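# Place the green block into the blue tray

## Task

Get the green block into the blue tray. The task fails if the robot tips over or is left leaning, or if anything is knocked or placed outside the work area.

## Robot and tools

Robot: a Rainbow Robotics RB-Y1. It has a wheeled base (two drive wheels, two rear casters, no sideways motion), a folding torso (leg with ankle, knee, hip, plus chest), a head, and two arms with parallel grippers. Each wrist has a camera whose case sticks out sideways and can collide with things. The base is 0.58 m wide, extends 0.10 m in front of the wheel axle and 0.57 m behind it, and sweeps a 0.58 m radius when spinning in place. Cameras: head_camera, left_wrist_camera, right_wrist_camera, or "all".

Frames (metres): the base frame sits on the floor midway between the drive wheels, x forward, y left, z up. The chest, left_hand and right_hand readings use it. A hand point lies between the finger pads, 0.03 m behind the tips; fingers point along the hand's -z and close along its x. Printed hand positions can be off, especially at full reach or under load. base_odometry is in the frame where the base started; it only counts wheel rotation, so slips show as travel and bumps can turn the robot unseen. Heading is in rad, left positive.

Tool move: one action per call. Argument forms: "base" and/or "joints" (optionally with min_time_s or contact_limits); or "target" (optionally with min_time_s); or contact_limits alone. With no action it just reports state and images.
- base: one object {x_m_s, turn_rad_s, for_s}, a velocity command in the base frame, not a position. x_m_s is forward speed (0.005 to 1.5 either sign, or 0); turn_rad_s is leftward turn rate (0.02 to 1.509 either sign, or 0); for_s is duration, 0.1 to 5 s. Omitted speeds are 0. Acceleration 0.4 m/s² (turns 0.5 rad/s²); distance is roughly speed times duration. The base keeps driving into furniture rather than stopping.
- joints: one object keyed by joint name, each value an absolute target (rad, grippers in m). Ranges: torso_squat_rad 0..1.2 (higher lowers the chest), torso_shift_rad -0.3..0.6 (hips forward), torso_pitch_rad -0.2..1.4 (forward bow), torso_yaw_rad -1.5..1.5 (left positive; raise both arms sideways 0.2 rad or more first). Arm joints per side: shoulder_pitch ±2.356 (negative swings forward/up), shoulder_roll left 0..3.141 / right -3.141..0 (away from the body), shoulder_yaw ±2.094, elbow -2.617..0.01 (negative bends), forearm_roll ±3.141, wrist_pitch -1.57..1.919, hand_roll ±2.705, gripper_m 0..0.1 (pad gap). head_pan_rad ±0.523, head_tilt_rad -0.35..1.57 (positive looks down). Torso combined limits: squat+shift<=1.52; squat-shift+pitch<=1.57; shift+0.5pitch-0.4squat<=0.7; shift+0.3pitch-0.5squat<=0.39.
- target: {side "left"/"right", x, y, z in metres in the base frame (-3..3), quat_wxyz as printed by the hand lines}: an absolute hand pose. It is solved once into joint angles, so the hand travels on an arc; split long moves into steps. Not allowed while another move is still running.
- min_time_s: 0.1 to 8, minimum duration of arm/head/torso motions.
- contact_limits: {left_gripper_m, right_gripper_m} in mA, 200 to 672.5 (start value 672.5); lowers grip force and persists.
- cameras: list of names; blocking: true (default) waits until everything rests, false returns within about 0.5 s.

Other tools: wait {seconds 0..10, cameras}; stop {cameras} brakes all motions; zoom_image {camera, region [x0,y0,x1,y1] pixels, max 504 by 504} on the latest image; finished_scene {scene 1} ends the scene irrevocably, so the block must already rest in the tray.

Reading results: "move" reports "done" or the worst status. Hand status: "reached" (within 10 mm and 2 degrees), "short" with the error, or "refused" with a reason. Joint words: "off_target" (stopped away from goal, maybe still pushing), "time_out", "contact_stop" (torso only), "limit_stop_at_<name>" (built-in guard, e.g. own_body_...), "not_followed" (arm collision check withheld it), "torque_fault", "limit_stop_at_motor_heat". A refusal or an uncommanded stop cancels the rest of the calls in that reply. on_its_own lists things the robot did unprompted. lidar_m gives 12 distances in 30-degree sectors, first straight ahead, counter-clockwise, at 0.23 m height. motor_effort shows wheel load in percent; a resting value beyond about 30 suggests pushing on something. Joint torques, external torques, wrist force/torque and motor temperatures help detect contact, load and heat.

Grasping: command an opening at least 0.005 m narrower than the block; the gripper then reports "off_target" or "done", both fine.

Avoid: fast bending or rising with arms reaching forward (tipping); hard braking while driving forward; driving into furniture; arms pressing or striking each other (keep about 0.5 rad outward shoulder roll); pushing objects out of the work area; dropping the block from height; holding arms outstretched for long (motors overheat at 80 °C and lock); contact torques reaching joint limits (elbow 31.3, wrist joints 21.7, shoulders 60.9 N m), which freezes everything for 10 s.

Each tool is called as a command line: name --argument value for each argument, lists and objects as JSON in quotes; but a table of rows of numbers goes row by row, as --pt "numbers of a row", without its own name.

## Session

move

Scene clock: 0.00 s.
Joint torques (N m): no reading
External joint torques (N m): no reading
Motor temperatures (°C): left_arm=[36 28 31 35 36 35 31] | right_arm=[33 31 30 32 42 36 37]
Wrist force (N): no reading
Wrist torque (N m): no reading
Wrist force, peak (N): no reading
base_odometry: x=+0.000 y=+0.000 heading=+0.000
lidar_m: 2.69 2.64 2.06 1.86 2.33 2.57 2.45 2.55 2.51 1.99 2.04 2.95
base_status: not commanded
joint_positions: torso_squat_rad=+0.350 torso_shift_rad=+0.000 torso_pitch_rad=+0.000 torso_yaw_rad=+0.000 left_shoulder_pitch_rad=+0.024 left_shoulder_roll_rad=+0.037 left_shoulder_yaw_rad=+0.006 left_elbow_rad=-0.158 left_forearm_roll_rad=-0.010 left_wrist_pitch_rad=-0.024 left_hand_roll_rad=-0.023 left_gripper_m=+0.100 right_shoulder_pitch_rad=+0.045 right_shoulder_roll_rad=-0.040 right_shoulder_yaw_rad=+0.041 right_elbow_rad=-0.204 right_forearm_roll_rad=+0.037 right_wrist_pitch_rad=-0.042 right_hand_roll_rad=+0.003 right_gripper_m=+0.099 head_pan_rad=+0.000 head_tilt_rad=+0.400
joint_status: not commanded
wheel_motors_off: 0
motor_effort: left_wheel=+1 right_wheel=+2
chest: x=-0.2280 y=-0.0001 z=+1.2475 quat_wxyz=(+1.000, +0.000, +0.000, +0.000) (m; base frame)
left_hand: x=-0.1631 y=+0.2490 z=+0.5659 quat_wxyz=(+0.997, +0.020, -0.079, -0.011) (m; base frame)
right_hand: x=-0.1517 y=-0.2471 z=+0.5675 quat_wxyz=(+0.994, -0.019, -0.101, +0.035) (m; base frame)
pictures: head_camera, left_wrist_camera, right_wrist_camera
Images, in order (width x height): head_camera 896x504, left_wrist_camera 644x364, right_wrist_camera 644x364.

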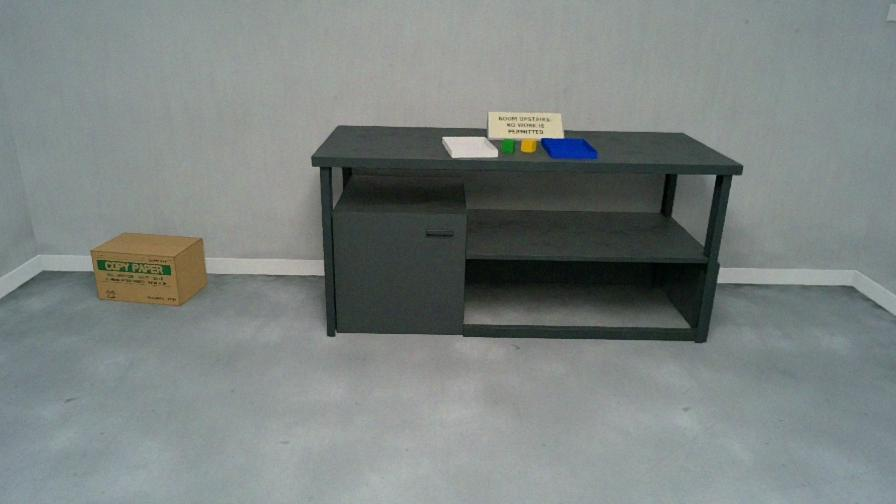

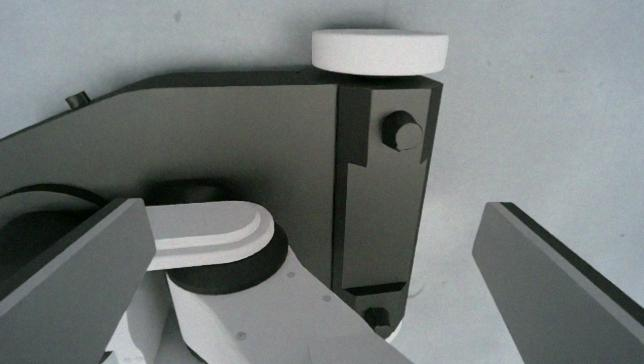

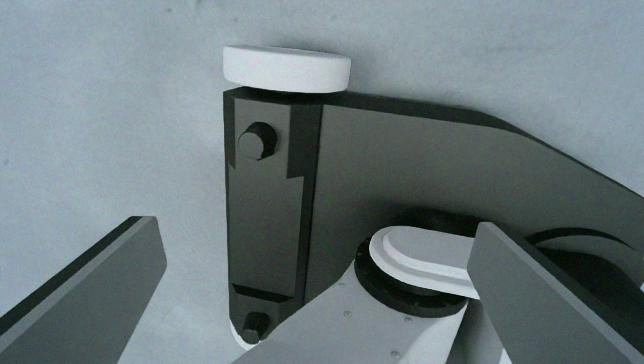

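move --base '{"x_m_s":0.6,"for_s":2.2}' --joints '{"head_tilt_rad":0.6}' --cameras '["head_camera"]'

move --target '{"side":"right","x":0.25,"y":-0.32,"z":1.15,"quat_wxyz":[1,0,0,0]}' --cameras '["head_camera","right_wrist_camera"]'

Scene clock: 18.90 s.
Joint torques (N m): left_arm=[-0.61 1.42 -0.13 -0.15 0 -0.17 -0.03] | right_arm=[-0.35 -1.78 -0.62 -0.64 0.34 -0.55 0.02]
External joint torques (N m): left_arm=[0.66 0.28 -0.21 0.17 -0.01 0.23 -0.03] | right_arm=[0.9 -0.21 -0.49 -0.1 0.3 -0.09 0.01]
Wrist force (N): left_arm=[0.1 -1.1 -4.5] | right_arm=[1.6 -0.6 -6.2]
Wrist torque (N m): left_arm=[0.12 0.13 0.09] | right_arm=[0.26 0.44 0.01]
Wrist force, peak (N): left_arm=[0.9 -1.2 -4.8] | right_arm=[2.0 -0.8 -6.5]
move: done
base_odometry: x=+1.320 y=+0.000 heading=+0.000
lidar_m: 1.37 1.42 1.93 1.85 2.07 3.18 3.77 3.44 2.11 2.35 2.42 1.79
base_status: done (sent for 2.2 of 2.2 s)
joint_positions: torso_squat_rad=+0.350 torso_shift_rad=+0.000 torso_pitch_rad=+0.000 torso_yaw_rad=+0.000 left_shoulder_pitch_rad=+0.024 left_shoulder_roll_rad=+0.037 left_shoulder_yaw_rad=+0.006 left_elbow_rad=-0.158 left_forearm_roll_rad=-0.010 left_wrist_pitch_rad=-0.024 left_hand_roll_rad=-0.023 left_gripper_m=+0.100 right_shoulder_pitch_rad=+0.044 right_shoulder_roll_rad=-0.040 right_shoulder_yaw_rad=+0.041 right_elbow_rad=-0.204 right_forearm_roll_rad=+0.037 right_wrist_pitch_rad=-0.042 right_hand_roll_rad=+0.003 right_gripper_m=+0.099 head_pan_rad=+0.000 head_tilt_rad=+0.600
joint_status: all done
wheel_motors_off: 0
motor_effort: left_wheel=-1(28) right_wheel=+1(31)
chest: x=-0.2280 y=-0.0001 z=+1.2475 quat_wxyz=(+1.000, +0.000, +0.000, +0.000) (m; base frame)
left_hand: x=-0.1630 y=+0.2490 z=+0.5660 quat_wxyz=(+0.997, +0.020, -0.079, -0.011) (m; base frame)
right_hand: x=-0.1516 y=-0.2471 z=+0.5675 quat_wxyz=(+0.994, -0.019, -0.101, +0.035) (m; base frame)
pictures: head_camera
Images, in order (width x height): head_camera 896x504.

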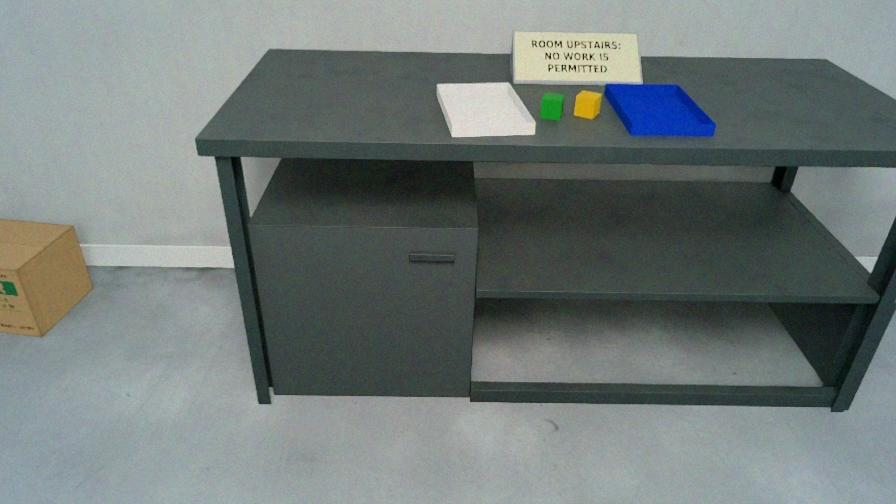

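Scene clock: 20.50 s.
Joint torques (N m): left_arm=[-0.79 1.23 -0.01 -0.1 -0.07 -0.13 0.05] | right_arm=[-22.4 -11.04 -6.02 -3.32 0.71 -0.48 0.19]
External joint torques (N m): left_arm=[0.47 0.08 -0.09 0.21 -0.08 0.27 0.06] | right_arm=[0.46 0.27 1.24 0.27 0.48 -0.44 0.19]
Wrist force (N): left_arm=[0.5 -0.4 -4.3] | right_arm=[3.1 -0.8 -6.8]
Wrist torque (N m): left_arm=[0.03 0.19 0.13] | right_arm=[0.28 0.48 0.07]
Wrist force, peak (N): left_arm=[0.4 -1.1 -4.8] | right_arm=[1.6 -1.4 -7.9]
move: done
base_odometry: x=+1.320 y=+0.000 heading=+0.000
lidar_m: 1.38 1.42 1.94 1.87 2.08 3.16 3.78 3.43 2.11 2.36 2.43 1.81
base_status: not commanded
joint_positions: torso_squat_rad=+0.350 torso_shift_rad=+0.000 torso_pitch_rad=+0.000 torso_yaw_rad=+0.000 left_shoulder_pitch_rad=+0.024 left_shoulder_roll_rad=+0.037 left_shoulder_yaw_rad=+0.006 left_elbow_rad=-0.158 left_forearm_roll_rad=-0.010 left_wrist_pitch_rad=-0.024 left_hand_roll_rad=-0.023 left_gripper_m=+0.100 right_shoulder_pitch_rad=-1.168 right_shoulder_roll_rad=-0.892 right_shoulder_yaw_rad=+0.564 right_elbow_rad=-1.058 right_forearm_roll_rad=-1.186 right_wrist_pitch_rad=+1.919 right_hand_roll_rad=-0.302 right_gripper_m=+0.099 head_pan_rad=+0.000 head_tilt_rad=+0.600
joint_status: all done
wheel_motors_off: 0
motor_effort: left_wheel=-2(3) right_wheel=-1(5)
chest: x=-0.2280 y=-0.0001 z=+1.2475 quat_wxyz=(+1.000, +0.000, +0.000, +0.000) (m; base frame)
left_hand: x=-0.1630 y=+0.2490 z=+0.5659 quat_wxyz=(+0.997, +0.020, -0.079, -0.011) (m; base frame)
right_hand: x=+0.2500 y=-0.3200 z=+1.1505 quat_wxyz=(+1.000, +0.000, -0.001, +0.000) (m; base frame)
right_hand_status: reached (checked arc, planned for 1.3 s): 1 mm and 0.1 deg off.
pictures: head_camera, right_wrist_camera
Images, in order (width x height): head_camera 896x504, right_wrist_camera 644x364.

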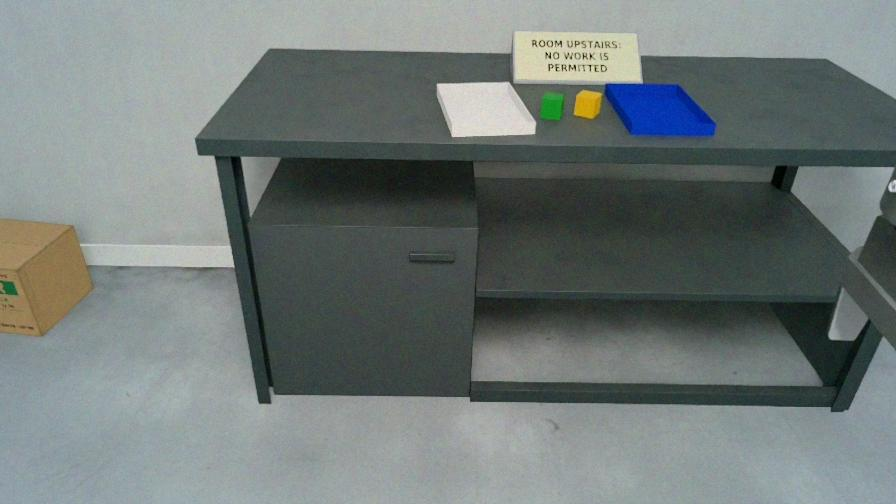

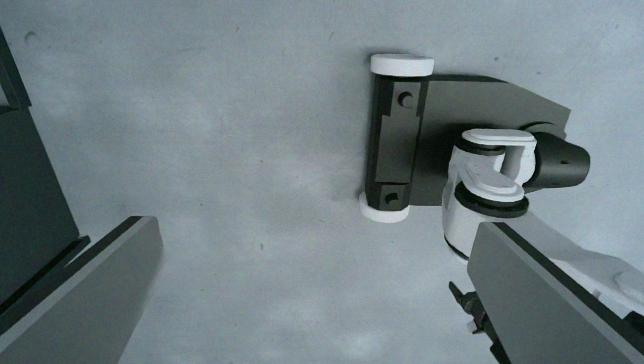

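move --base '{"x_m_s":0.5,"for_s":1.7}' --joints '{"head_tilt_rad":0.8}' --cameras '["head_camera","right_wrist_camera"]'

Scene clock: 43.67 s.
Joint torques (N m): left_arm=[-0.64 1.23 0 -0.07 0 -0.23 -0.04] | right_arm=[-22.97 -12.13 -6.2 -3.5 0.59 -0.19 0.24]
External joint torques (N m): left_arm=[0.63 0.08 -0.07 0.24 -0.01 0.17 -0.03] | right_arm=[-0.18 -0.82 1.04 0.09 0.35 -0.15 0.24]
Wrist force (N): left_arm=[0.1 -0.6 -3.8] | right_arm=[3.2 -0.9 -6.6]
Wrist torque (N m): left_arm=[0.06 0.15 0.13] | right_arm=[0.29 0.50 0.06]
Wrist force, peak (N): left_arm=[0.5 -1.4 -4.7] | right_arm=[3.9 -0.7 -6.8]
move: done
base_odometry: x=+2.170 y=+0.000 heading=+0.000
lidar_m: 0.51 0.55 0.72 1.86 1.98 3.04 4.63 2.82 2.46 2.34 1.29 1.25
base_status: done (sent for 1.7 of 1.7 s)
joint_positions: torso_squat_rad=+0.350 torso_shift_rad=+0.000 torso_pitch_rad=+0.000 torso_yaw_rad=+0.000 left_shoulder_pitch_rad=+0.024 left_shoulder_roll_rad=+0.037 left_shoulder_yaw_rad=+0.006 left_elbow_rad=-0.158 left_forearm_roll_rad=-0.010 left_wrist_pitch_rad=-0.024 left_hand_roll_rad=-0.023 left_gripper_m=+0.100 right_shoulder_pitch_rad=-1.168 right_shoulder_roll_rad=-0.892 right_shoulder_yaw_rad=+0.564 right_elbow_rad=-1.058 right_forearm_roll_rad=-1.186 right_wrist_pitch_rad=+1.919 right_hand_roll_rad=-0.302 right_gripper_m=+0.099 head_pan_rad=+0.000 head_tilt_rad=+0.800
joint_status: all done
wheel_motors_off: 0
motor_effort: left_wheel=-1(22) right_wheel=+0(22)
chest: x=-0.2280 y=-0.0001 z=+1.2475 quat_wxyz=(+1.000, +0.000, +0.000, +0.000) (m; base frame)
left_hand: x=-0.1630 y=+0.2490 z=+0.5659 quat_wxyz=(+0.997, +0.020, -0.079, -0.011) (m; base frame)
right_hand: x=+0.2500 y=-0.3200 z=+1.1503 quat_wxyz=(+1.000, +0.000, -0.001, +0.000) (m; base frame)
pictures: head_camera, right_wrist_camera
Images, in order (width x height): head_camera 896x504, right_wrist_camera 644x364.

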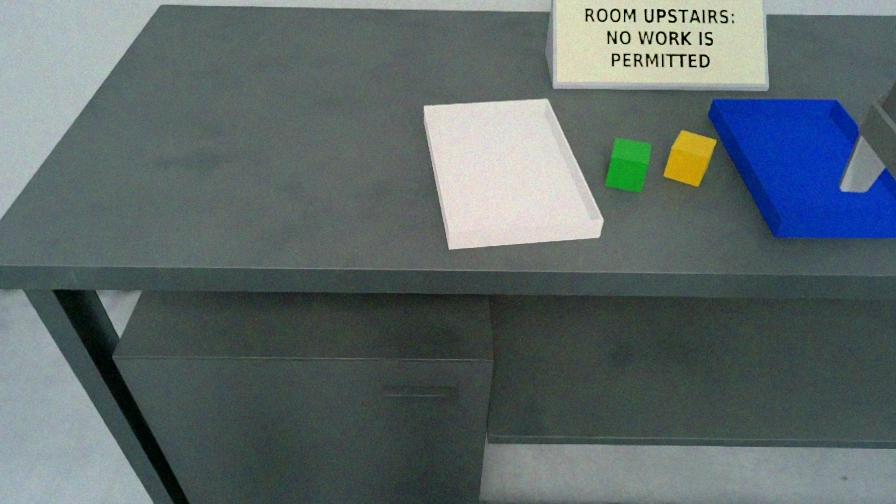

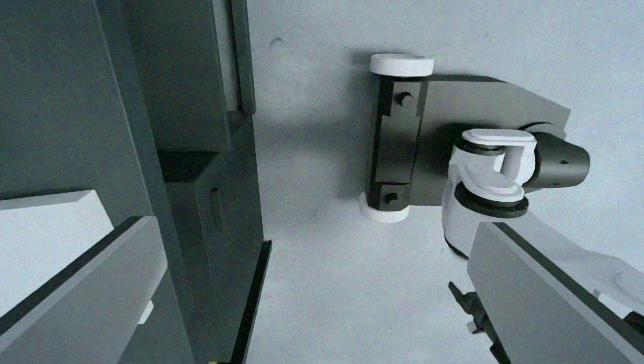

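move --target '{"side":"right","x":0.22,"y":-0.35,"z":1.42,"quat_wxyz":[1,0,0,0]}'

move --base '{"x_m_s":0.25,"for_s":1.0}' --joints '{"torso_pitch_rad":0.45,"torso_shift_rad":0.1,"head_tilt_rad":0.5}' --cameras '["head_camera","right_wrist_camera"]'

Scene clock: 59.17 s.
Joint torques (N m): left_arm=[-0.74 1.2 -0.23 -0.09 -0.03 -0.27 0.16] | right_arm=[-19.45 -0.62 -2.01 3.38 0.72 -0.49 -0.19]
External joint torques (N m): left_arm=[0.52 0.05 -0.31 0.22 -0.04 0.13 0.16] | right_arm=[0.04 0.26 0.52 -0.99 0.46 -0.1 -0.2]
Wrist force (N): left_arm=[0.5 -1.7 -4.0] | right_arm=[2.2 -0.7 -6.4]
Wrist torque (N m): left_arm=[0.16 0.19 0.09] | right_arm=[0.24 0.47 -0.03]
Wrist force, peak (N): left_arm=[0.1 -1.6 -5.0] | right_arm=[3.1 -1.1 -7.5]
move: short
base_odometry: x=+2.170 y=+0.000 heading=+0.000
lidar_m: 0.51 0.52 0.72 1.86 1.97 3.04 4.63 2.82 2.45 2.34 1.28 1.23
base_status: not commanded
joint_positions: torso_squat_rad=+0.350 torso_shift_rad=+0.000 torso_pitch_rad=+0.000 torso_yaw_rad=+0.000 left_shoulder_pitch_rad=+0.024 left_shoulder_roll_rad=+0.037 left_shoulder_yaw_rad=+0.006 left_elbow_rad=-0.158 left_forearm_roll_rad=-0.010 left_wrist_pitch_rad=-0.024 left_hand_roll_rad=-0.023 left_gripper_m=+0.100 right_shoulder_pitch_rad=-2.240 right_shoulder_roll_rad=-0.950 right_shoulder_yaw_rad=+2.094 right_elbow_rad=-0.403 right_forearm_roll_rad=-2.250 right_wrist_pitch_rad=+1.919 right_hand_roll_rad=+0.099 right_gripper_m=+0.099 head_pan_rad=+0.000 head_tilt_rad=+0.800
joint_status: all done
wheel_motors_off: 0
motor_effort: left_wheel=+2(3) right_wheel=+1(1)
chest: x=-0.2280 y=-0.0001 z=+1.2475 quat_wxyz=(+1.000, +0.000, +0.000, +0.000) (m; base frame)
left_hand: x=-0.1631 y=+0.2490 z=+0.5659 quat_wxyz=(+0.997, +0.020, -0.079, -0.011) (m; base frame)
right_hand: x=+0.2195 y=-0.3499 z=+1.4198 quat_wxyz=(+0.996, -0.020, -0.082, +0.000) (m; base frame)
right_hand_status: short (checked arc, as near as the solve gets, planned for 1.4 s): 1 mm and 9.6 deg off. The place is met; only the turn is off.
pictures: none

Scene clock: 61.47 s.
Joint torques (N m): left_arm=[10.12 1.44 -0.2 4.48 -0.06 0.56 0.02] | right_arm=[-24.05 -5.69 -1.72 4.97 0.78 0.4 -0.21]
External joint torques (N m): left_arm=[-0.03 0.32 -0.34 0.36 -0.06 0.13 0.01] | right_arm=[-1.3 -0.67 0.75 -0.43 0.41 -0.1 -0.19]
Wrist force (N): left_arm=[3.4 -0.7 -4.3] | right_arm=[4.7 -0.7 -6.2]
Wrist torque (N m): left_arm=[0.09 0.35 0.06] | right_arm=[0.24 0.61 0.00]
Wrist force, peak (N): left_arm=[3.2 -2.1 -4.5] | right_arm=[5.3 -0.7 -6.6]
move: done
base_odometry: x=+2.420 y=+0.000 heading=+0.000
lidar_m: 0.27 0.28 0.39 1.93 1.93 2.77 4.88 2.80 2.44 1.20 1.23 0.29
base_status: done (sent for 1 of 1 s)
joint_positions: torso_squat_rad=+0.350 torso_shift_rad=+0.100 torso_pitch_rad=+0.450 torso_yaw_rad=+0.000 left_shoulder_pitch_rad=+0.024 left_shoulder_roll_rad=+0.037 left_shoulder_yaw_rad=+0.006 left_elbow_rad=-0.158 left_forearm_roll_rad=-0.010 left_wrist_pitch_rad=-0.024 left_hand_roll_rad=-0.023 left_gripper_m=+0.100 right_shoulder_pitch_rad=-2.240 right_shoulder_roll_rad=-0.950 right_shoulder_yaw_rad=+2.094 right_elbow_rad=-0.403 right_forearm_roll_rad=-2.250 right_wrist_pitch_rad=+1.919 right_hand_roll_rad=+0.099 right_gripper_m=+0.099 head_pan_rad=+0.000 head_tilt_rad=+0.500
joint_status: all done
wheel_motors_off: 0
motor_effort: left_wheel=-1(22) right_wheel=-2(24)
chest: x=-0.0277 y=-0.0001 z=+1.2134 quat_wxyz=(+0.975, +0.000, +0.223, +0.000) (m; base frame)
left_hand: x=-0.2657 y=+0.2490 z=+0.5714 quat_wxyz=(+0.989, +0.017, +0.145, -0.015) (m; base frame)
right_hand: x=+0.4502 y=-0.3498 z=+1.1736 quat_wxyz=(+0.990, -0.019, +0.143, +0.005) (m; base frame)
pictures: head_camera, right_wrist_camera
Images, in order (width x height): head_camera 896x504, right_wrist_camera 644x364.

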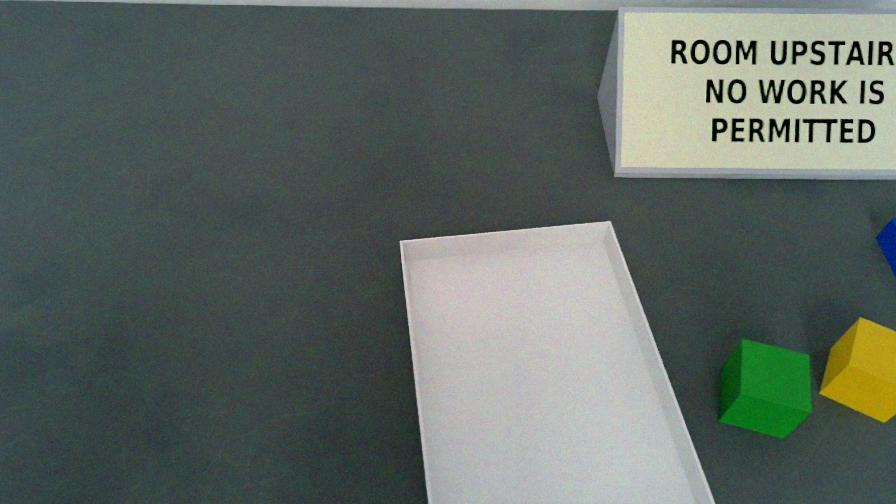

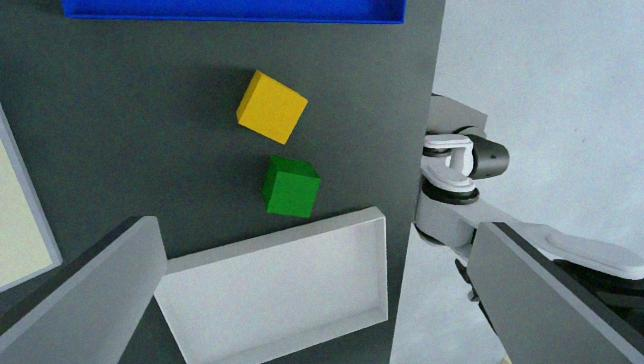

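move --target '{"side":"right","x":0.46,"y":-0.36,"z":1.13,"quat_wxyz":[1,0,0,0]}' --cameras '["head_camera","right_wrist_camera"]'

move --joints '{"head_tilt_rad":0.65,"head_pan_rad":-0.4}' --cameras '["head_camera"]'

Scene clock: 71.47 s.
Joint torques (N m): left_arm=[10.8 1.48 -0.05 4.48 -0.07 0.58 -0.03] | right_arm=[-19.84 -1.62 -7.98 4.09 0.41 0.1 0.33]
External joint torques (N m): left_arm=[0.64 0.35 -0.19 0.35 -0.07 0.15 -0.05] | right_arm=[-0.75 -0.15 -0.53 -0.81 0.17 0.15 0.33]
Wrist force (N): left_arm=[3.9 -1.2 -3.5] | right_arm=[3.2 -0.9 -6.4]
Wrist torque (N m): left_arm=[0.15 0.40 0.09] | right_arm=[0.25 0.54 0.05]
Wrist force, peak (N): left_arm=[3.8 -0.9 -4.6] | right_arm=[4.5 -0.1 -7.0]
move: done
base_odometry: x=+2.420 y=+0.000 heading=+0.000
lidar_m: 0.26 0.28 0.38 1.93 1.91 2.77 4.88 2.79 2.44 1.21 1.22 0.29
base_status: not commanded
joint_positions: torso_squat_rad=+0.350 torso_shift_rad=+0.100 torso_pitch_rad=+0.450 torso_yaw_rad=+0.000 left_shoulder_pitch_rad=+0.024 left_shoulder_roll_rad=+0.037 left_shoulder_yaw_rad=+0.006 left_elbow_rad=-0.158 left_forearm_roll_rad=-0.010 left_wrist_pitch_rad=-0.024 left_hand_roll_rad=-0.023 left_gripper_m=+0.100 right_shoulder_pitch_rad=-2.356 right_shoulder_roll_rad=-1.342 right_shoulder_yaw_rad=+2.082 right_elbow_rad=-1.150 right_forearm_roll_rad=-2.146 right_wrist_pitch_rad=+1.396 right_hand_roll_rad=-0.198 right_gripper_m=+0.099 head_pan_rad=+0.000 head_tilt_rad=+0.500
joint_status: all done
wheel_motors_off: 0
motor_effort: left_wheel=-1(5) right_wheel=+0(2)
chest: x=-0.0277 y=-0.0001 z=+1.2134 quat_wxyz=(+0.975, +0.000, +0.223, +0.000) (m; base frame)
left_hand: x=-0.2657 y=+0.2490 z=+0.5714 quat_wxyz=(+0.989, +0.017, +0.145, -0.015) (m; base frame)
right_hand: x=+0.4600 y=-0.3600 z=+1.1300 quat_wxyz=(+1.000, +0.001, +0.001, +0.000) (m; base frame)
right_hand_status: reached (checked arc, planned for 1.0 s): 0 mm and 0.1 deg off.
pictures: head_camera, right_wrist_camera
Images, in order (width x height): head_camera 896x504, right_wrist_camera 644x364.

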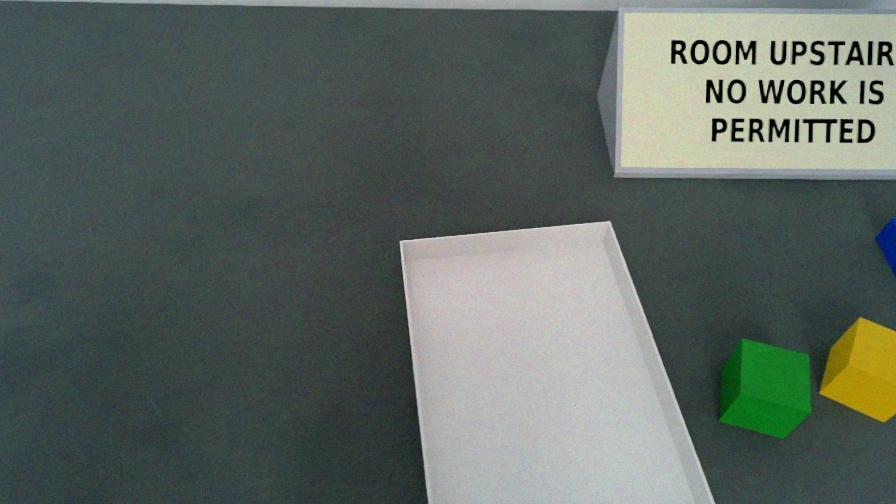

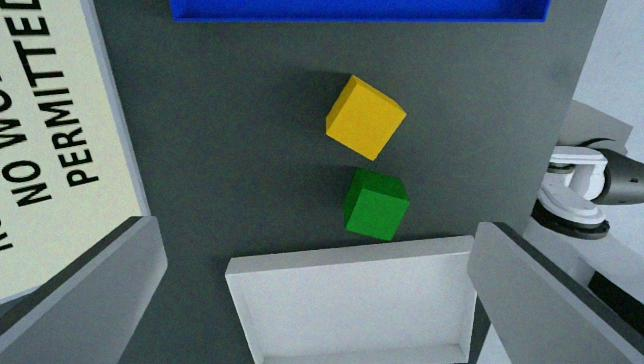

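Scene clock: 72.40 s.
Joint torques (N m): left_arm=[10.63 1.48 0.17 4.41 0.04 0.63 0.14] | right_arm=[-20.02 -1.45 -7.78 4.21 0.38 0.1 0.24]
External joint torques (N m): left_arm=[0.48 0.35 0.03 0.28 0.04 0.2 0.13] | right_arm=[-0.92 0.02 -0.33 -0.69 0.13 0.15 0.24]
Wrist force (N): left_arm=[2.6 -0.9 -4.6] | right_arm=[3.4 -0.9 -6.4]
Wrist torque (N m): left_arm=[0.12 0.26 0.09] | right_arm=[0.23 0.57 0.06]
Wrist force, peak (N): left_arm=[3.7 -1.8 -3.6] | right_arm=[3.3 -0.8 -6.6]
move: done
base_odometry: x=+2.420 y=+0.000 heading=+0.000
lidar_m: 0.26 0.28 0.40 1.93 1.92 2.78 4.87 2.81 2.45 1.19 1.22 0.30
base_status: not commanded
joint_positions: torso_squat_rad=+0.350 torso_shift_rad=+0.100 torso_pitch_rad=+0.450 torso_yaw_rad=+0.000 left_shoulder_pitch_rad=+0.024 left_shoulder_roll_rad=+0.037 left_shoulder_yaw_rad=+0.006 left_elbow_rad=-0.158 left_forearm_roll_rad=-0.010 left_wrist_pitch_rad=-0.024 left_hand_roll_rad=-0.023 left_gripper_m=+0.100 right_shoulder_pitch_rad=-2.356 right_shoulder_roll_rad=-1.342 right_shoulder_yaw_rad=+2.082 right_elbow_rad=-1.150 right_forearm_roll_rad=-2.146 right_wrist_pitch_rad=+1.396 right_hand_roll_rad=-0.198 right_gripper_m=+0.099 head_pan_rad=-0.400 head_tilt_rad=+0.650
joint_status: all done
wheel_motors_off: 0
motor_effort: left_wheel=-3(3) right_wheel=-1(1)
chest: x=-0.0277 y=-0.0001 z=+1.2134 quat_wxyz=(+0.975, +0.000, +0.223, +0.000) (m; base frame)
left_hand: x=-0.2657 y=+0.2490 z=+0.5714 quat_wxyz=(+0.989, +0.017, +0.145, -0.015) (m; base frame)
right_hand: x=+0.4600 y=-0.3600 z=+1.1300 quat_wxyz=(+1.000, +0.001, +0.001, +0.000) (m; base frame)
pictures: head_camera
Images, in order (width x height): head_camera 896x504.

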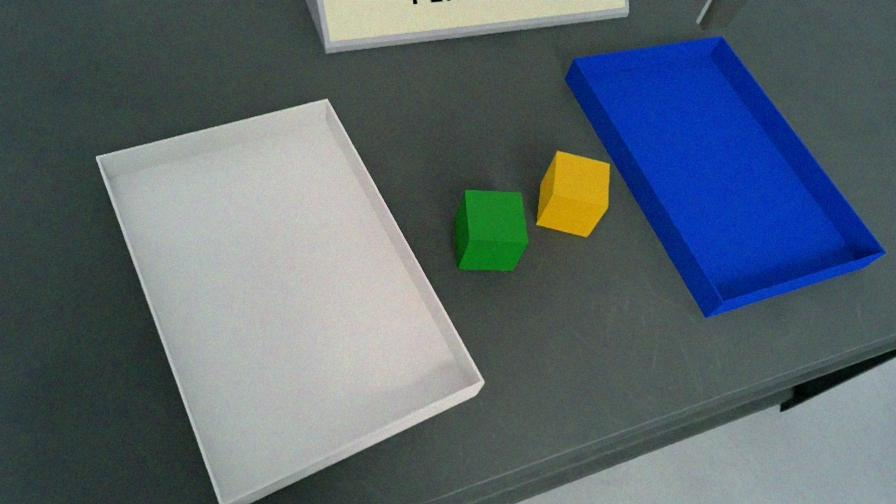

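move --target '{"side":"right","x":0.43,"y":-0.36,"z":1.08,"quat_wxyz":[1,0,0,0]}' --cameras '["head_camera","right_wrist_camera"]'

Scene clock: 83.90 s.
Joint torques (N m): left_arm=[10.2 1.48 0.23 4.63 -0.1 0.59 0.09] | right_arm=[-17.62 -1.96 -7.89 3.72 0.57 -0.03 0.24]
External joint torques (N m): left_arm=[0.04 0.35 0.09 0.5 -0.1 0.15 0.07] | right_arm=[-0.15 -0.33 0.47 -0.63 0.33 0.01 0.24]
Wrist force (N): left_arm=[3.3 -0.5 -3.6] | right_arm=[3.3 -0.8 -6.4]
Wrist torque (N m): left_arm=[0.06 0.38 0.08] | right_arm=[0.25 0.57 0.07]
Wrist force, peak (N): left_arm=[4.1 -1.2 -4.2] | right_arm=[2.6 -0.9 -7.3]
move: done
base_odometry: x=+2.420 y=+0.000 heading=+0.000
lidar_m: 0.27 0.27 0.39 1.93 1.93 2.76 4.89 2.82 2.46 1.20 1.24 0.29
base_status: not commanded
joint_positions: torso_squat_rad=+0.350 torso_shift_rad=+0.100 torso_pitch_rad=+0.450 torso_yaw_rad=+0.000 left_shoulder_pitch_rad=+0.024 left_shoulder_roll_rad=+0.037 left_shoulder_yaw_rad=+0.006 left_elbow_rad=-0.158 left_forearm_roll_rad=-0.010 left_wrist_pitch_rad=-0.024 left_hand_roll_rad=-0.023 left_gripper_m=+0.100 right_shoulder_pitch_rad=-2.305 right_shoulder_roll_rad=-1.450 right_shoulder_yaw_rad=+2.094 right_elbow_rad=-1.402 right_forearm_roll_rad=-2.064 right_wrist_pitch_rad=+1.244 right_hand_roll_rad=-0.308 right_gripper_m=+0.099 head_pan_rad=-0.400 head_tilt_rad=+0.650
joint_status: all done
wheel_motors_off: 0
motor_effort: left_wheel=-4(4) right_wheel=+0(2)
chest: x=-0.0277 y=-0.0001 z=+1.2134 quat_wxyz=(+0.975, +0.000, +0.223, +0.000) (m; base frame)
left_hand: x=-0.2657 y=+0.2490 z=+0.5714 quat_wxyz=(+0.989, +0.017, +0.145, -0.015) (m; base frame)
right_hand: x=+0.4300 y=-0.3596 z=+1.0805 quat_wxyz=(+1.000, +0.002, +0.001, +0.001) (m; base frame)
right_hand_status: reached (checked arc, planned for 0.6 s): 1 mm and 0.2 deg off.
pictures: head_camera, right_wrist_camera
Images, in order (width x height): head_camera 896x504, right_wrist_camera 644x364.

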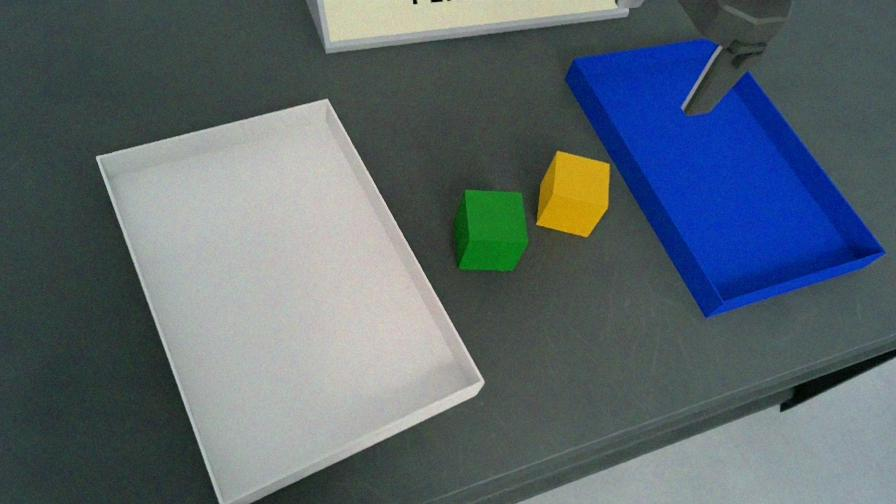

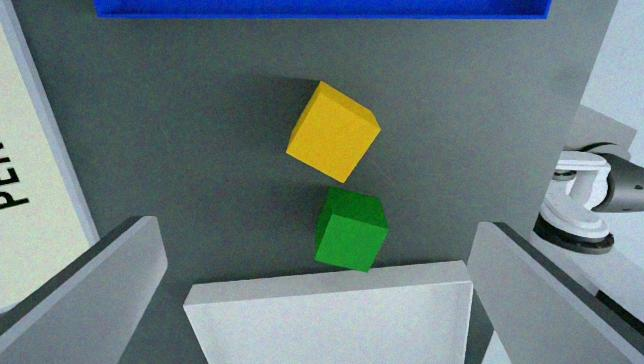

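move --target '{"side":"right","x":0.41,"y":-0.347,"z":1.02,"quat_wxyz":[0.9955,0,0,-0.095]}' --cameras '["head_camera","right_wrist_camera"]'

Scene clock: 100.53 s.
Joint torques (N m): left_arm=[10.44 1.19 -0.36 4.54 -0.05 0.58 0.04] | right_arm=[-17.98 -4.43 -8.17 3.58 0.56 0.09 0.23]
External joint torques (N m): left_arm=[0.28 0.07 -0.5 0.41 -0.05 0.14 0.03] | right_arm=[-1.01 -1.03 0.19 -0.15 0.34 0.11 0.23]
Wrist force (N): left_arm=[3.2 -1.4 -3.7] | right_arm=[3.2 -1.1 -6.4]
Wrist torque (N m): left_arm=[0.16 0.33 0.09] | right_arm=[0.27 0.53 0.06]
Wrist force, peak (N): left_arm=[3.8 -0.6 -4.5] | right_arm=[2.3 -0.9 -7.7]
move: done
base_odometry: x=+2.420 y=+0.000 heading=+0.000
lidar_m: 0.26 0.29 0.39 1.94 1.92 2.77 4.88 2.80 2.44 1.21 1.22 0.30
base_status: not commanded
joint_positions: torso_squat_rad=+0.350 torso_shift_rad=+0.100 torso_pitch_rad=+0.450 torso_yaw_rad=+0.000 left_shoulder_pitch_rad=+0.024 left_shoulder_roll_rad=+0.037 left_shoulder_yaw_rad=+0.006 left_elbow_rad=-0.158 left_forearm_roll_rad=-0.010 left_wrist_pitch_rad=-0.024 left_hand_roll_rad=-0.023 left_gripper_m=+0.100 right_shoulder_pitch_rad=-2.185 right_shoulder_roll_rad=-1.456 right_shoulder_yaw_rad=+2.094 right_elbow_rad=-1.549 right_forearm_roll_rad=-1.976 right_wrist_pitch_rad=+1.070 right_hand_roll_rad=-0.614 right_gripper_m=+0.099 head_pan_rad=-0.400 head_tilt_rad=+0.650
joint_status: all done
wheel_motors_off: 0
motor_effort: left_wheel=-1(3) right_wheel=+0(1)
chest: x=-0.0277 y=-0.0001 z=+1.2134 quat_wxyz=(+0.975, +0.000, +0.223, +0.000) (m; base frame)
left_hand: x=-0.2657 y=+0.2490 z=+0.5714 quat_wxyz=(+0.989, +0.017, +0.145, -0.015) (m; base frame)
right_hand: x=+0.4100 y=-0.3470 z=+1.0200 quat_wxyz=(+0.995, +0.000, +0.000, -0.095) (m; base frame)
right_hand_status: reached (checked arc, planned for 0.5 s): 0 mm and 0.0 deg off.
pictures: head_camera, right_wrist_camera
Images, in order (width x height): head_camera 896x504, right_wrist_camera 644x364.

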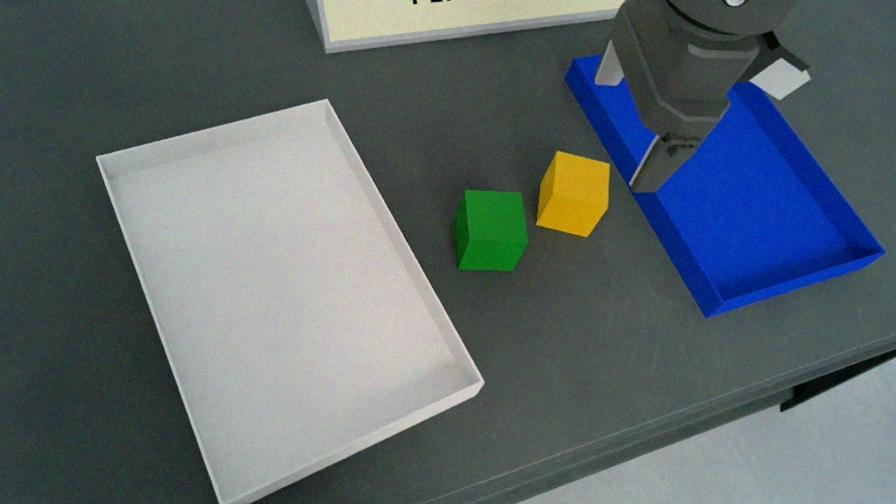

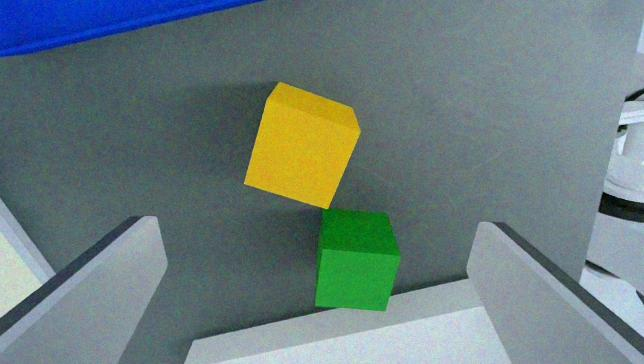

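move --target '{"side":"right","x":0.398,"y":-0.335,"z":0.99,"quat_wxyz":[0.9945,0,0,-0.105]}' --cameras '["head_camera","right_wrist_camera"]'

Scene clock: 111.77 s.
Joint torques (N m): left_arm=[10.55 1.32 0.12 4.36 -0.01 0.57 0.04] | right_arm=[-17.63 -4.76 -8.07 3.05 0.46 0.12 0.3]
External joint torques (N m): left_arm=[0.39 0.19 -0.02 0.23 -0.01 0.13 0.03] | right_arm=[-0.79 -0.43 0.14 -0.25 0.25 0.14 0.3]
Wrist force (N): left_arm=[3.1 -1.0 -4.0] | right_arm=[3.1 -1.2 -6.1]
Wrist torque (N m): left_arm=[0.13 0.33 0.09] | right_arm=[0.29 0.52 0.06]
Wrist force, peak (N): left_arm=[3.7 -1.4 -4.5] | right_arm=[2.9 -0.4 -7.5]
move: done
base_odometry: x=+2.420 y=+0.000 heading=+0.000
lidar_m: 0.27 0.28 0.40 1.93 1.93 2.76 4.88 2.80 2.45 1.20 1.23 0.30
base_status: not commanded
joint_positions: torso_squat_rad=+0.350 torso_shift_rad=+0.100 torso_pitch_rad=+0.450 torso_yaw_rad=+0.000 left_shoulder_pitch_rad=+0.024 left_shoulder_roll_rad=+0.037 left_shoulder_yaw_rad=+0.006 left_elbow_rad=-0.158 left_forearm_roll_rad=-0.010 left_wrist_pitch_rad=-0.024 left_hand_roll_rad=-0.023 left_gripper_m=+0.100 right_shoulder_pitch_rad=-2.124 right_shoulder_roll_rad=-1.439 right_shoulder_yaw_rad=+2.094 right_elbow_rad=-1.616 right_forearm_roll_rad=-1.918 right_wrist_pitch_rad=+0.984 right_hand_roll_rad=-0.715 right_gripper_m=+0.099 head_pan_rad=-0.400 head_tilt_rad=+0.650
joint_status: all done
wheel_motors_off: 0
motor_effort: left_wheel=-1(2) right_wheel=+0(1)
chest: x=-0.0278 y=-0.0001 z=+1.2134 quat_wxyz=(+0.975, +0.000, +0.223, +0.000) (m; base frame)
left_hand: x=-0.2657 y=+0.2490 z=+0.5714 quat_wxyz=(+0.989, +0.017, +0.145, -0.015) (m; base frame)
right_hand: x=+0.3980 y=-0.3349 z=+0.9901 quat_wxyz=(+0.994, +0.000, +0.000, -0.105) (m; base frame)
right_hand_status: reached (checked arc, planned for 0.3 s): 0 mm and 0.0 deg off.
pictures: head_camera, right_wrist_camera
Images, in order (width x height): head_camera 896x504, right_wrist_camera 644x364.

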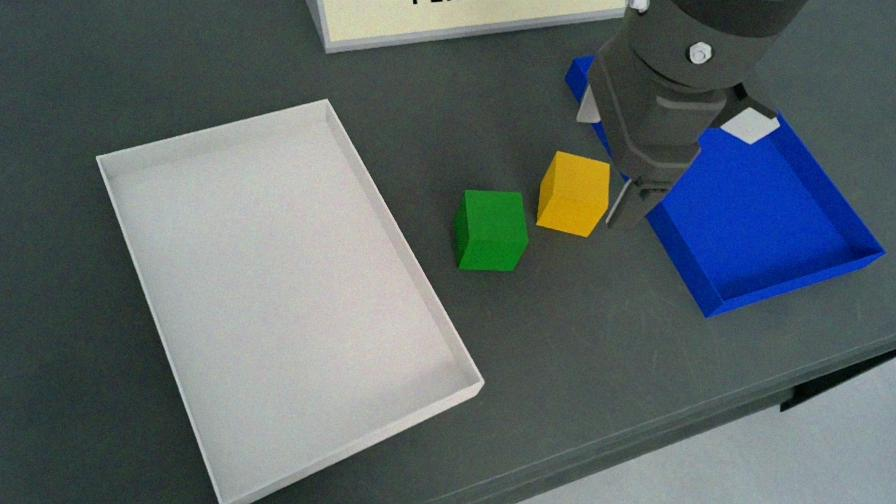

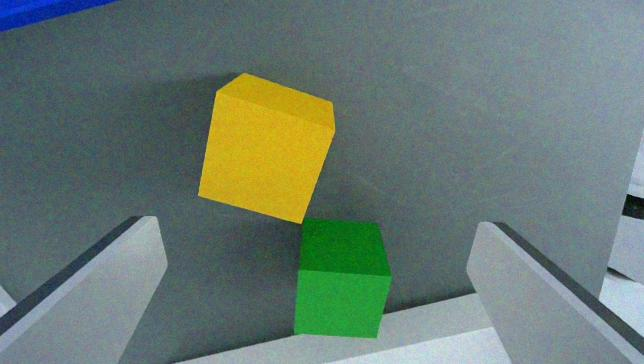

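move --target '{"side":"right","x":0.395,"y":-0.315,"z":0.99,"quat_wxyz":[0.9945,0,0,-0.105]}' --cameras '["head_camera","right_wrist_camera"]'

Scene clock: 124.77 s.
Joint torques (N m): left_arm=[10.45 1.55 -0.17 4.45 -0.13 0.55 0.15] | right_arm=[-17.82 -5.26 -8.47 2.92 0.53 -0.05 0.22]
External joint torques (N m): left_arm=[0.29 0.43 -0.31 0.32 -0.13 0.12 0.14] | right_arm=[-0.78 -1.04 -0.2 -0.22 0.34 -0.03 0.22]
Wrist force (N): left_arm=[2.7 -1.0 -3.8] | right_arm=[3.2 -1.0 -6.5]
Wrist torque (N m): left_arm=[0.12 0.29 0.10] | right_arm=[0.27 0.54 0.06]
Wrist force, peak (N): left_arm=[3.3 -1.7 -4.8] | right_arm=[3.0 -3.0 -6.7]
move: done
base_odometry: x=+2.420 y=+0.000 heading=+0.000
lidar_m: 0.27 0.27 0.40 1.92 1.92 2.78 4.87 2.80 2.45 1.21 1.21 0.29
base_status: not commanded
joint_positions: torso_squat_rad=+0.350 torso_shift_rad=+0.100 torso_pitch_rad=+0.450 torso_yaw_rad=+0.000 left_shoulder_pitch_rad=+0.024 left_shoulder_roll_rad=+0.037 left_shoulder_yaw_rad=+0.006 left_elbow_rad=-0.158 left_forearm_roll_rad=-0.010 left_wrist_pitch_rad=-0.024 left_hand_roll_rad=-0.023 left_gripper_m=+0.100 right_shoulder_pitch_rad=-2.141 right_shoulder_roll_rad=-1.416 right_shoulder_yaw_rad=+2.094 right_elbow_rad=-1.660 right_forearm_roll_rad=-1.900 right_wrist_pitch_rad=+0.979 right_hand_roll_rad=-0.785 right_gripper_m=+0.099 head_pan_rad=-0.400 head_tilt_rad=+0.650
joint_status: all done
wheel_motors_off: 0
motor_effort: left_wheel=+0(2) right_wheel=+1(1)
chest: x=-0.0278 y=-0.0001 z=+1.2134 quat_wxyz=(+0.975, +0.000, +0.223, +0.000) (m; base frame)
left_hand: x=-0.2657 y=+0.2490 z=+0.5714 quat_wxyz=(+0.989, +0.017, +0.145, -0.015) (m; base frame)
right_hand: x=+0.3946 y=-0.3155 z=+0.9901 quat_wxyz=(+0.995, +0.001, +0.001, -0.104) (m; base frame)
right_hand_status: reached (checked arc, planned for 0.2 s): 1 mm and 0.2 deg off.
pictures: head_camera, right_wrist_camera
Images, in order (width x height): head_camera 896x504, right_wrist_camera 644x364.

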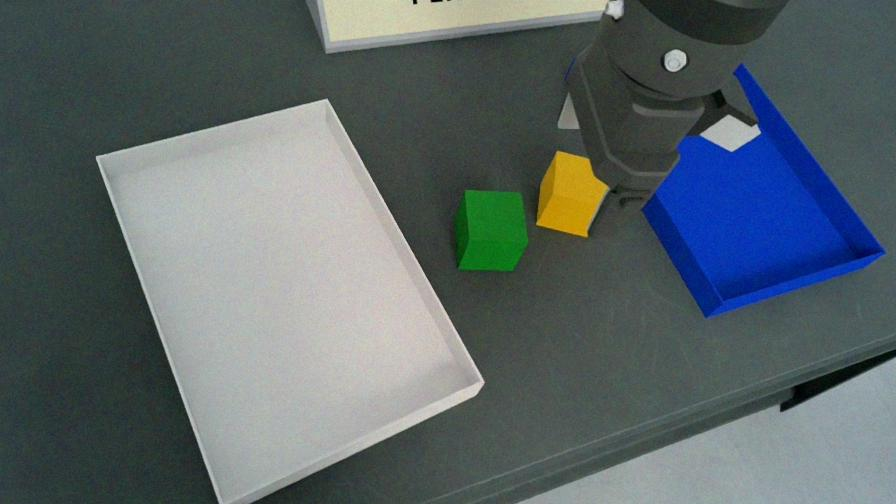

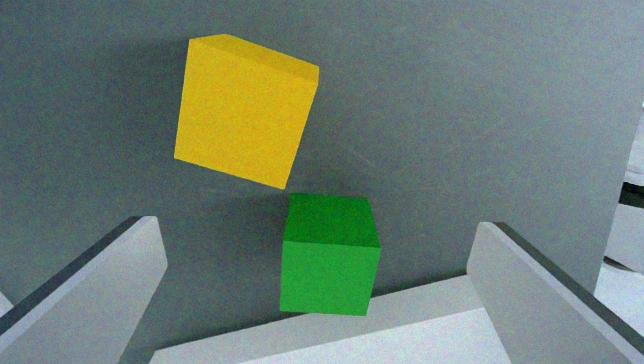

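wait --seconds 0.3 --cameras '["head_camera","right_wrist_camera"]'

Scene clock: 138.67 s.
Joint torques (N m): left_arm=[10.39 1.76 -0.12 4.33 -0.11 0.53 0.12] | right_arm=[-17.84 -5.41 -8.25 2.87 0.59 -0.02 0.22]
External joint torques (N m): left_arm=[0.23 0.64 -0.26 0.2 -0.11 0.1 0.1] | right_arm=[-0.8 -1.19 0.02 -0.27 0.39 -0.01 0.22]
Wrist force (N): left_arm=[3.1 -1.4 -3.2] | right_arm=[3.3 -1.0 -6.3]
Wrist torque (N m): left_arm=[0.15 0.35 0.09] | right_arm=[0.27 0.53 0.06]
Wrist force, peak (N): left_arm=[3.9 -1.1 -4.4] | right_arm=[3.3 -1.1 -6.4]
base_odometry: x=+2.420 y=+0.000 heading=+0.000
lidar_m: 0.26 0.28 0.39 1.94 1.92 2.78 4.87 2.79 2.44 1.21 1.23 0.28
base_status: not commanded
joint_positions: torso_squat_rad=+0.350 torso_shift_rad=+0.100 torso_pitch_rad=+0.450 torso_yaw_rad=+0.000 left_shoulder_pitch_rad=+0.024 left_shoulder_roll_rad=+0.037 left_shoulder_yaw_rad=+0.006 left_elbow_rad=-0.158 left_forearm_roll_rad=-0.010 left_wrist_pitch_rad=-0.024 left_hand_roll_rad=-0.023 left_gripper_m=+0.100 right_shoulder_pitch_rad=-2.141 right_shoulder_roll_rad=-1.416 right_shoulder_yaw_rad=+2.094 right_elbow_rad=-1.660 right_forearm_roll_rad=-1.900 right_wrist_pitch_rad=+0.979 right_hand_roll_rad=-0.785 right_gripper_m=+0.099 head_pan_rad=-0.400 head_tilt_rad=+0.650
joint_status: all done
wheel_motors_off: 0
motor_effort: left_wheel=+1(2) right_wheel=+0(1)
chest: x=-0.0278 y=-0.0001 z=+1.2134 quat_wxyz=(+0.975, +0.000, +0.223, +0.000) (m; base frame)
left_hand: x=-0.2657 y=+0.2490 z=+0.5714 quat_wxyz=(+0.989, +0.017, +0.145, -0.015) (m; base frame)
right_hand: x=+0.3946 y=-0.3155 z=+0.9901 quat_wxyz=(+0.995, +0.001, +0.001, -0.104) (m; base frame)
right_hand_status: reached (checked arc, planned for 0.2 s): 1 mm and 0.2 deg off.
wait: 0.30 s; at rest from the start
pictures: head_camera, right_wrist_camera
Images, in order (width x height): head_camera 896x504, right_wrist_camera 644x364.

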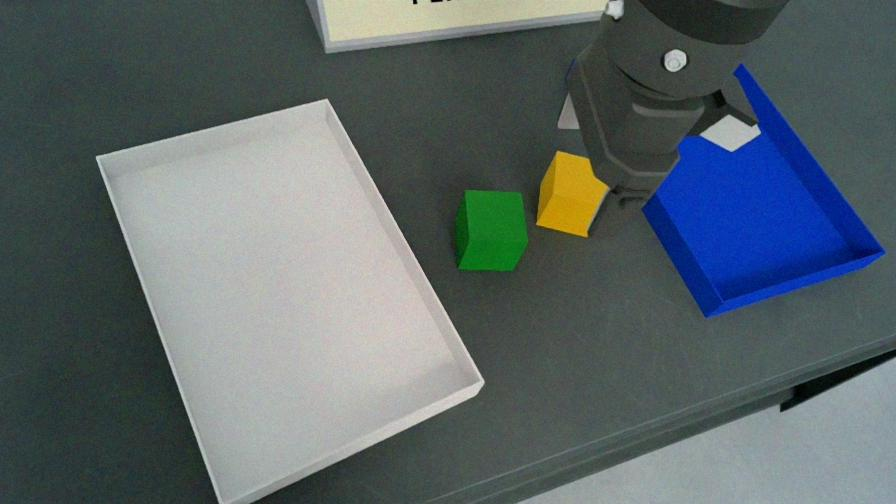

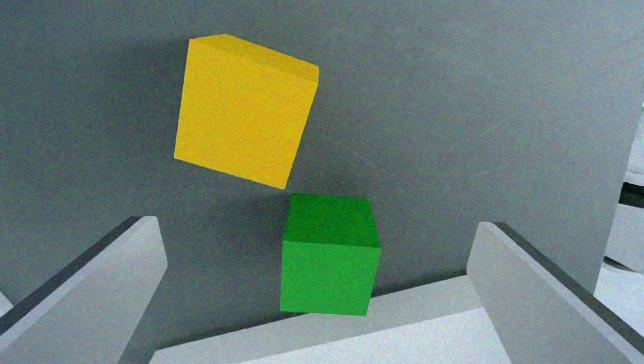

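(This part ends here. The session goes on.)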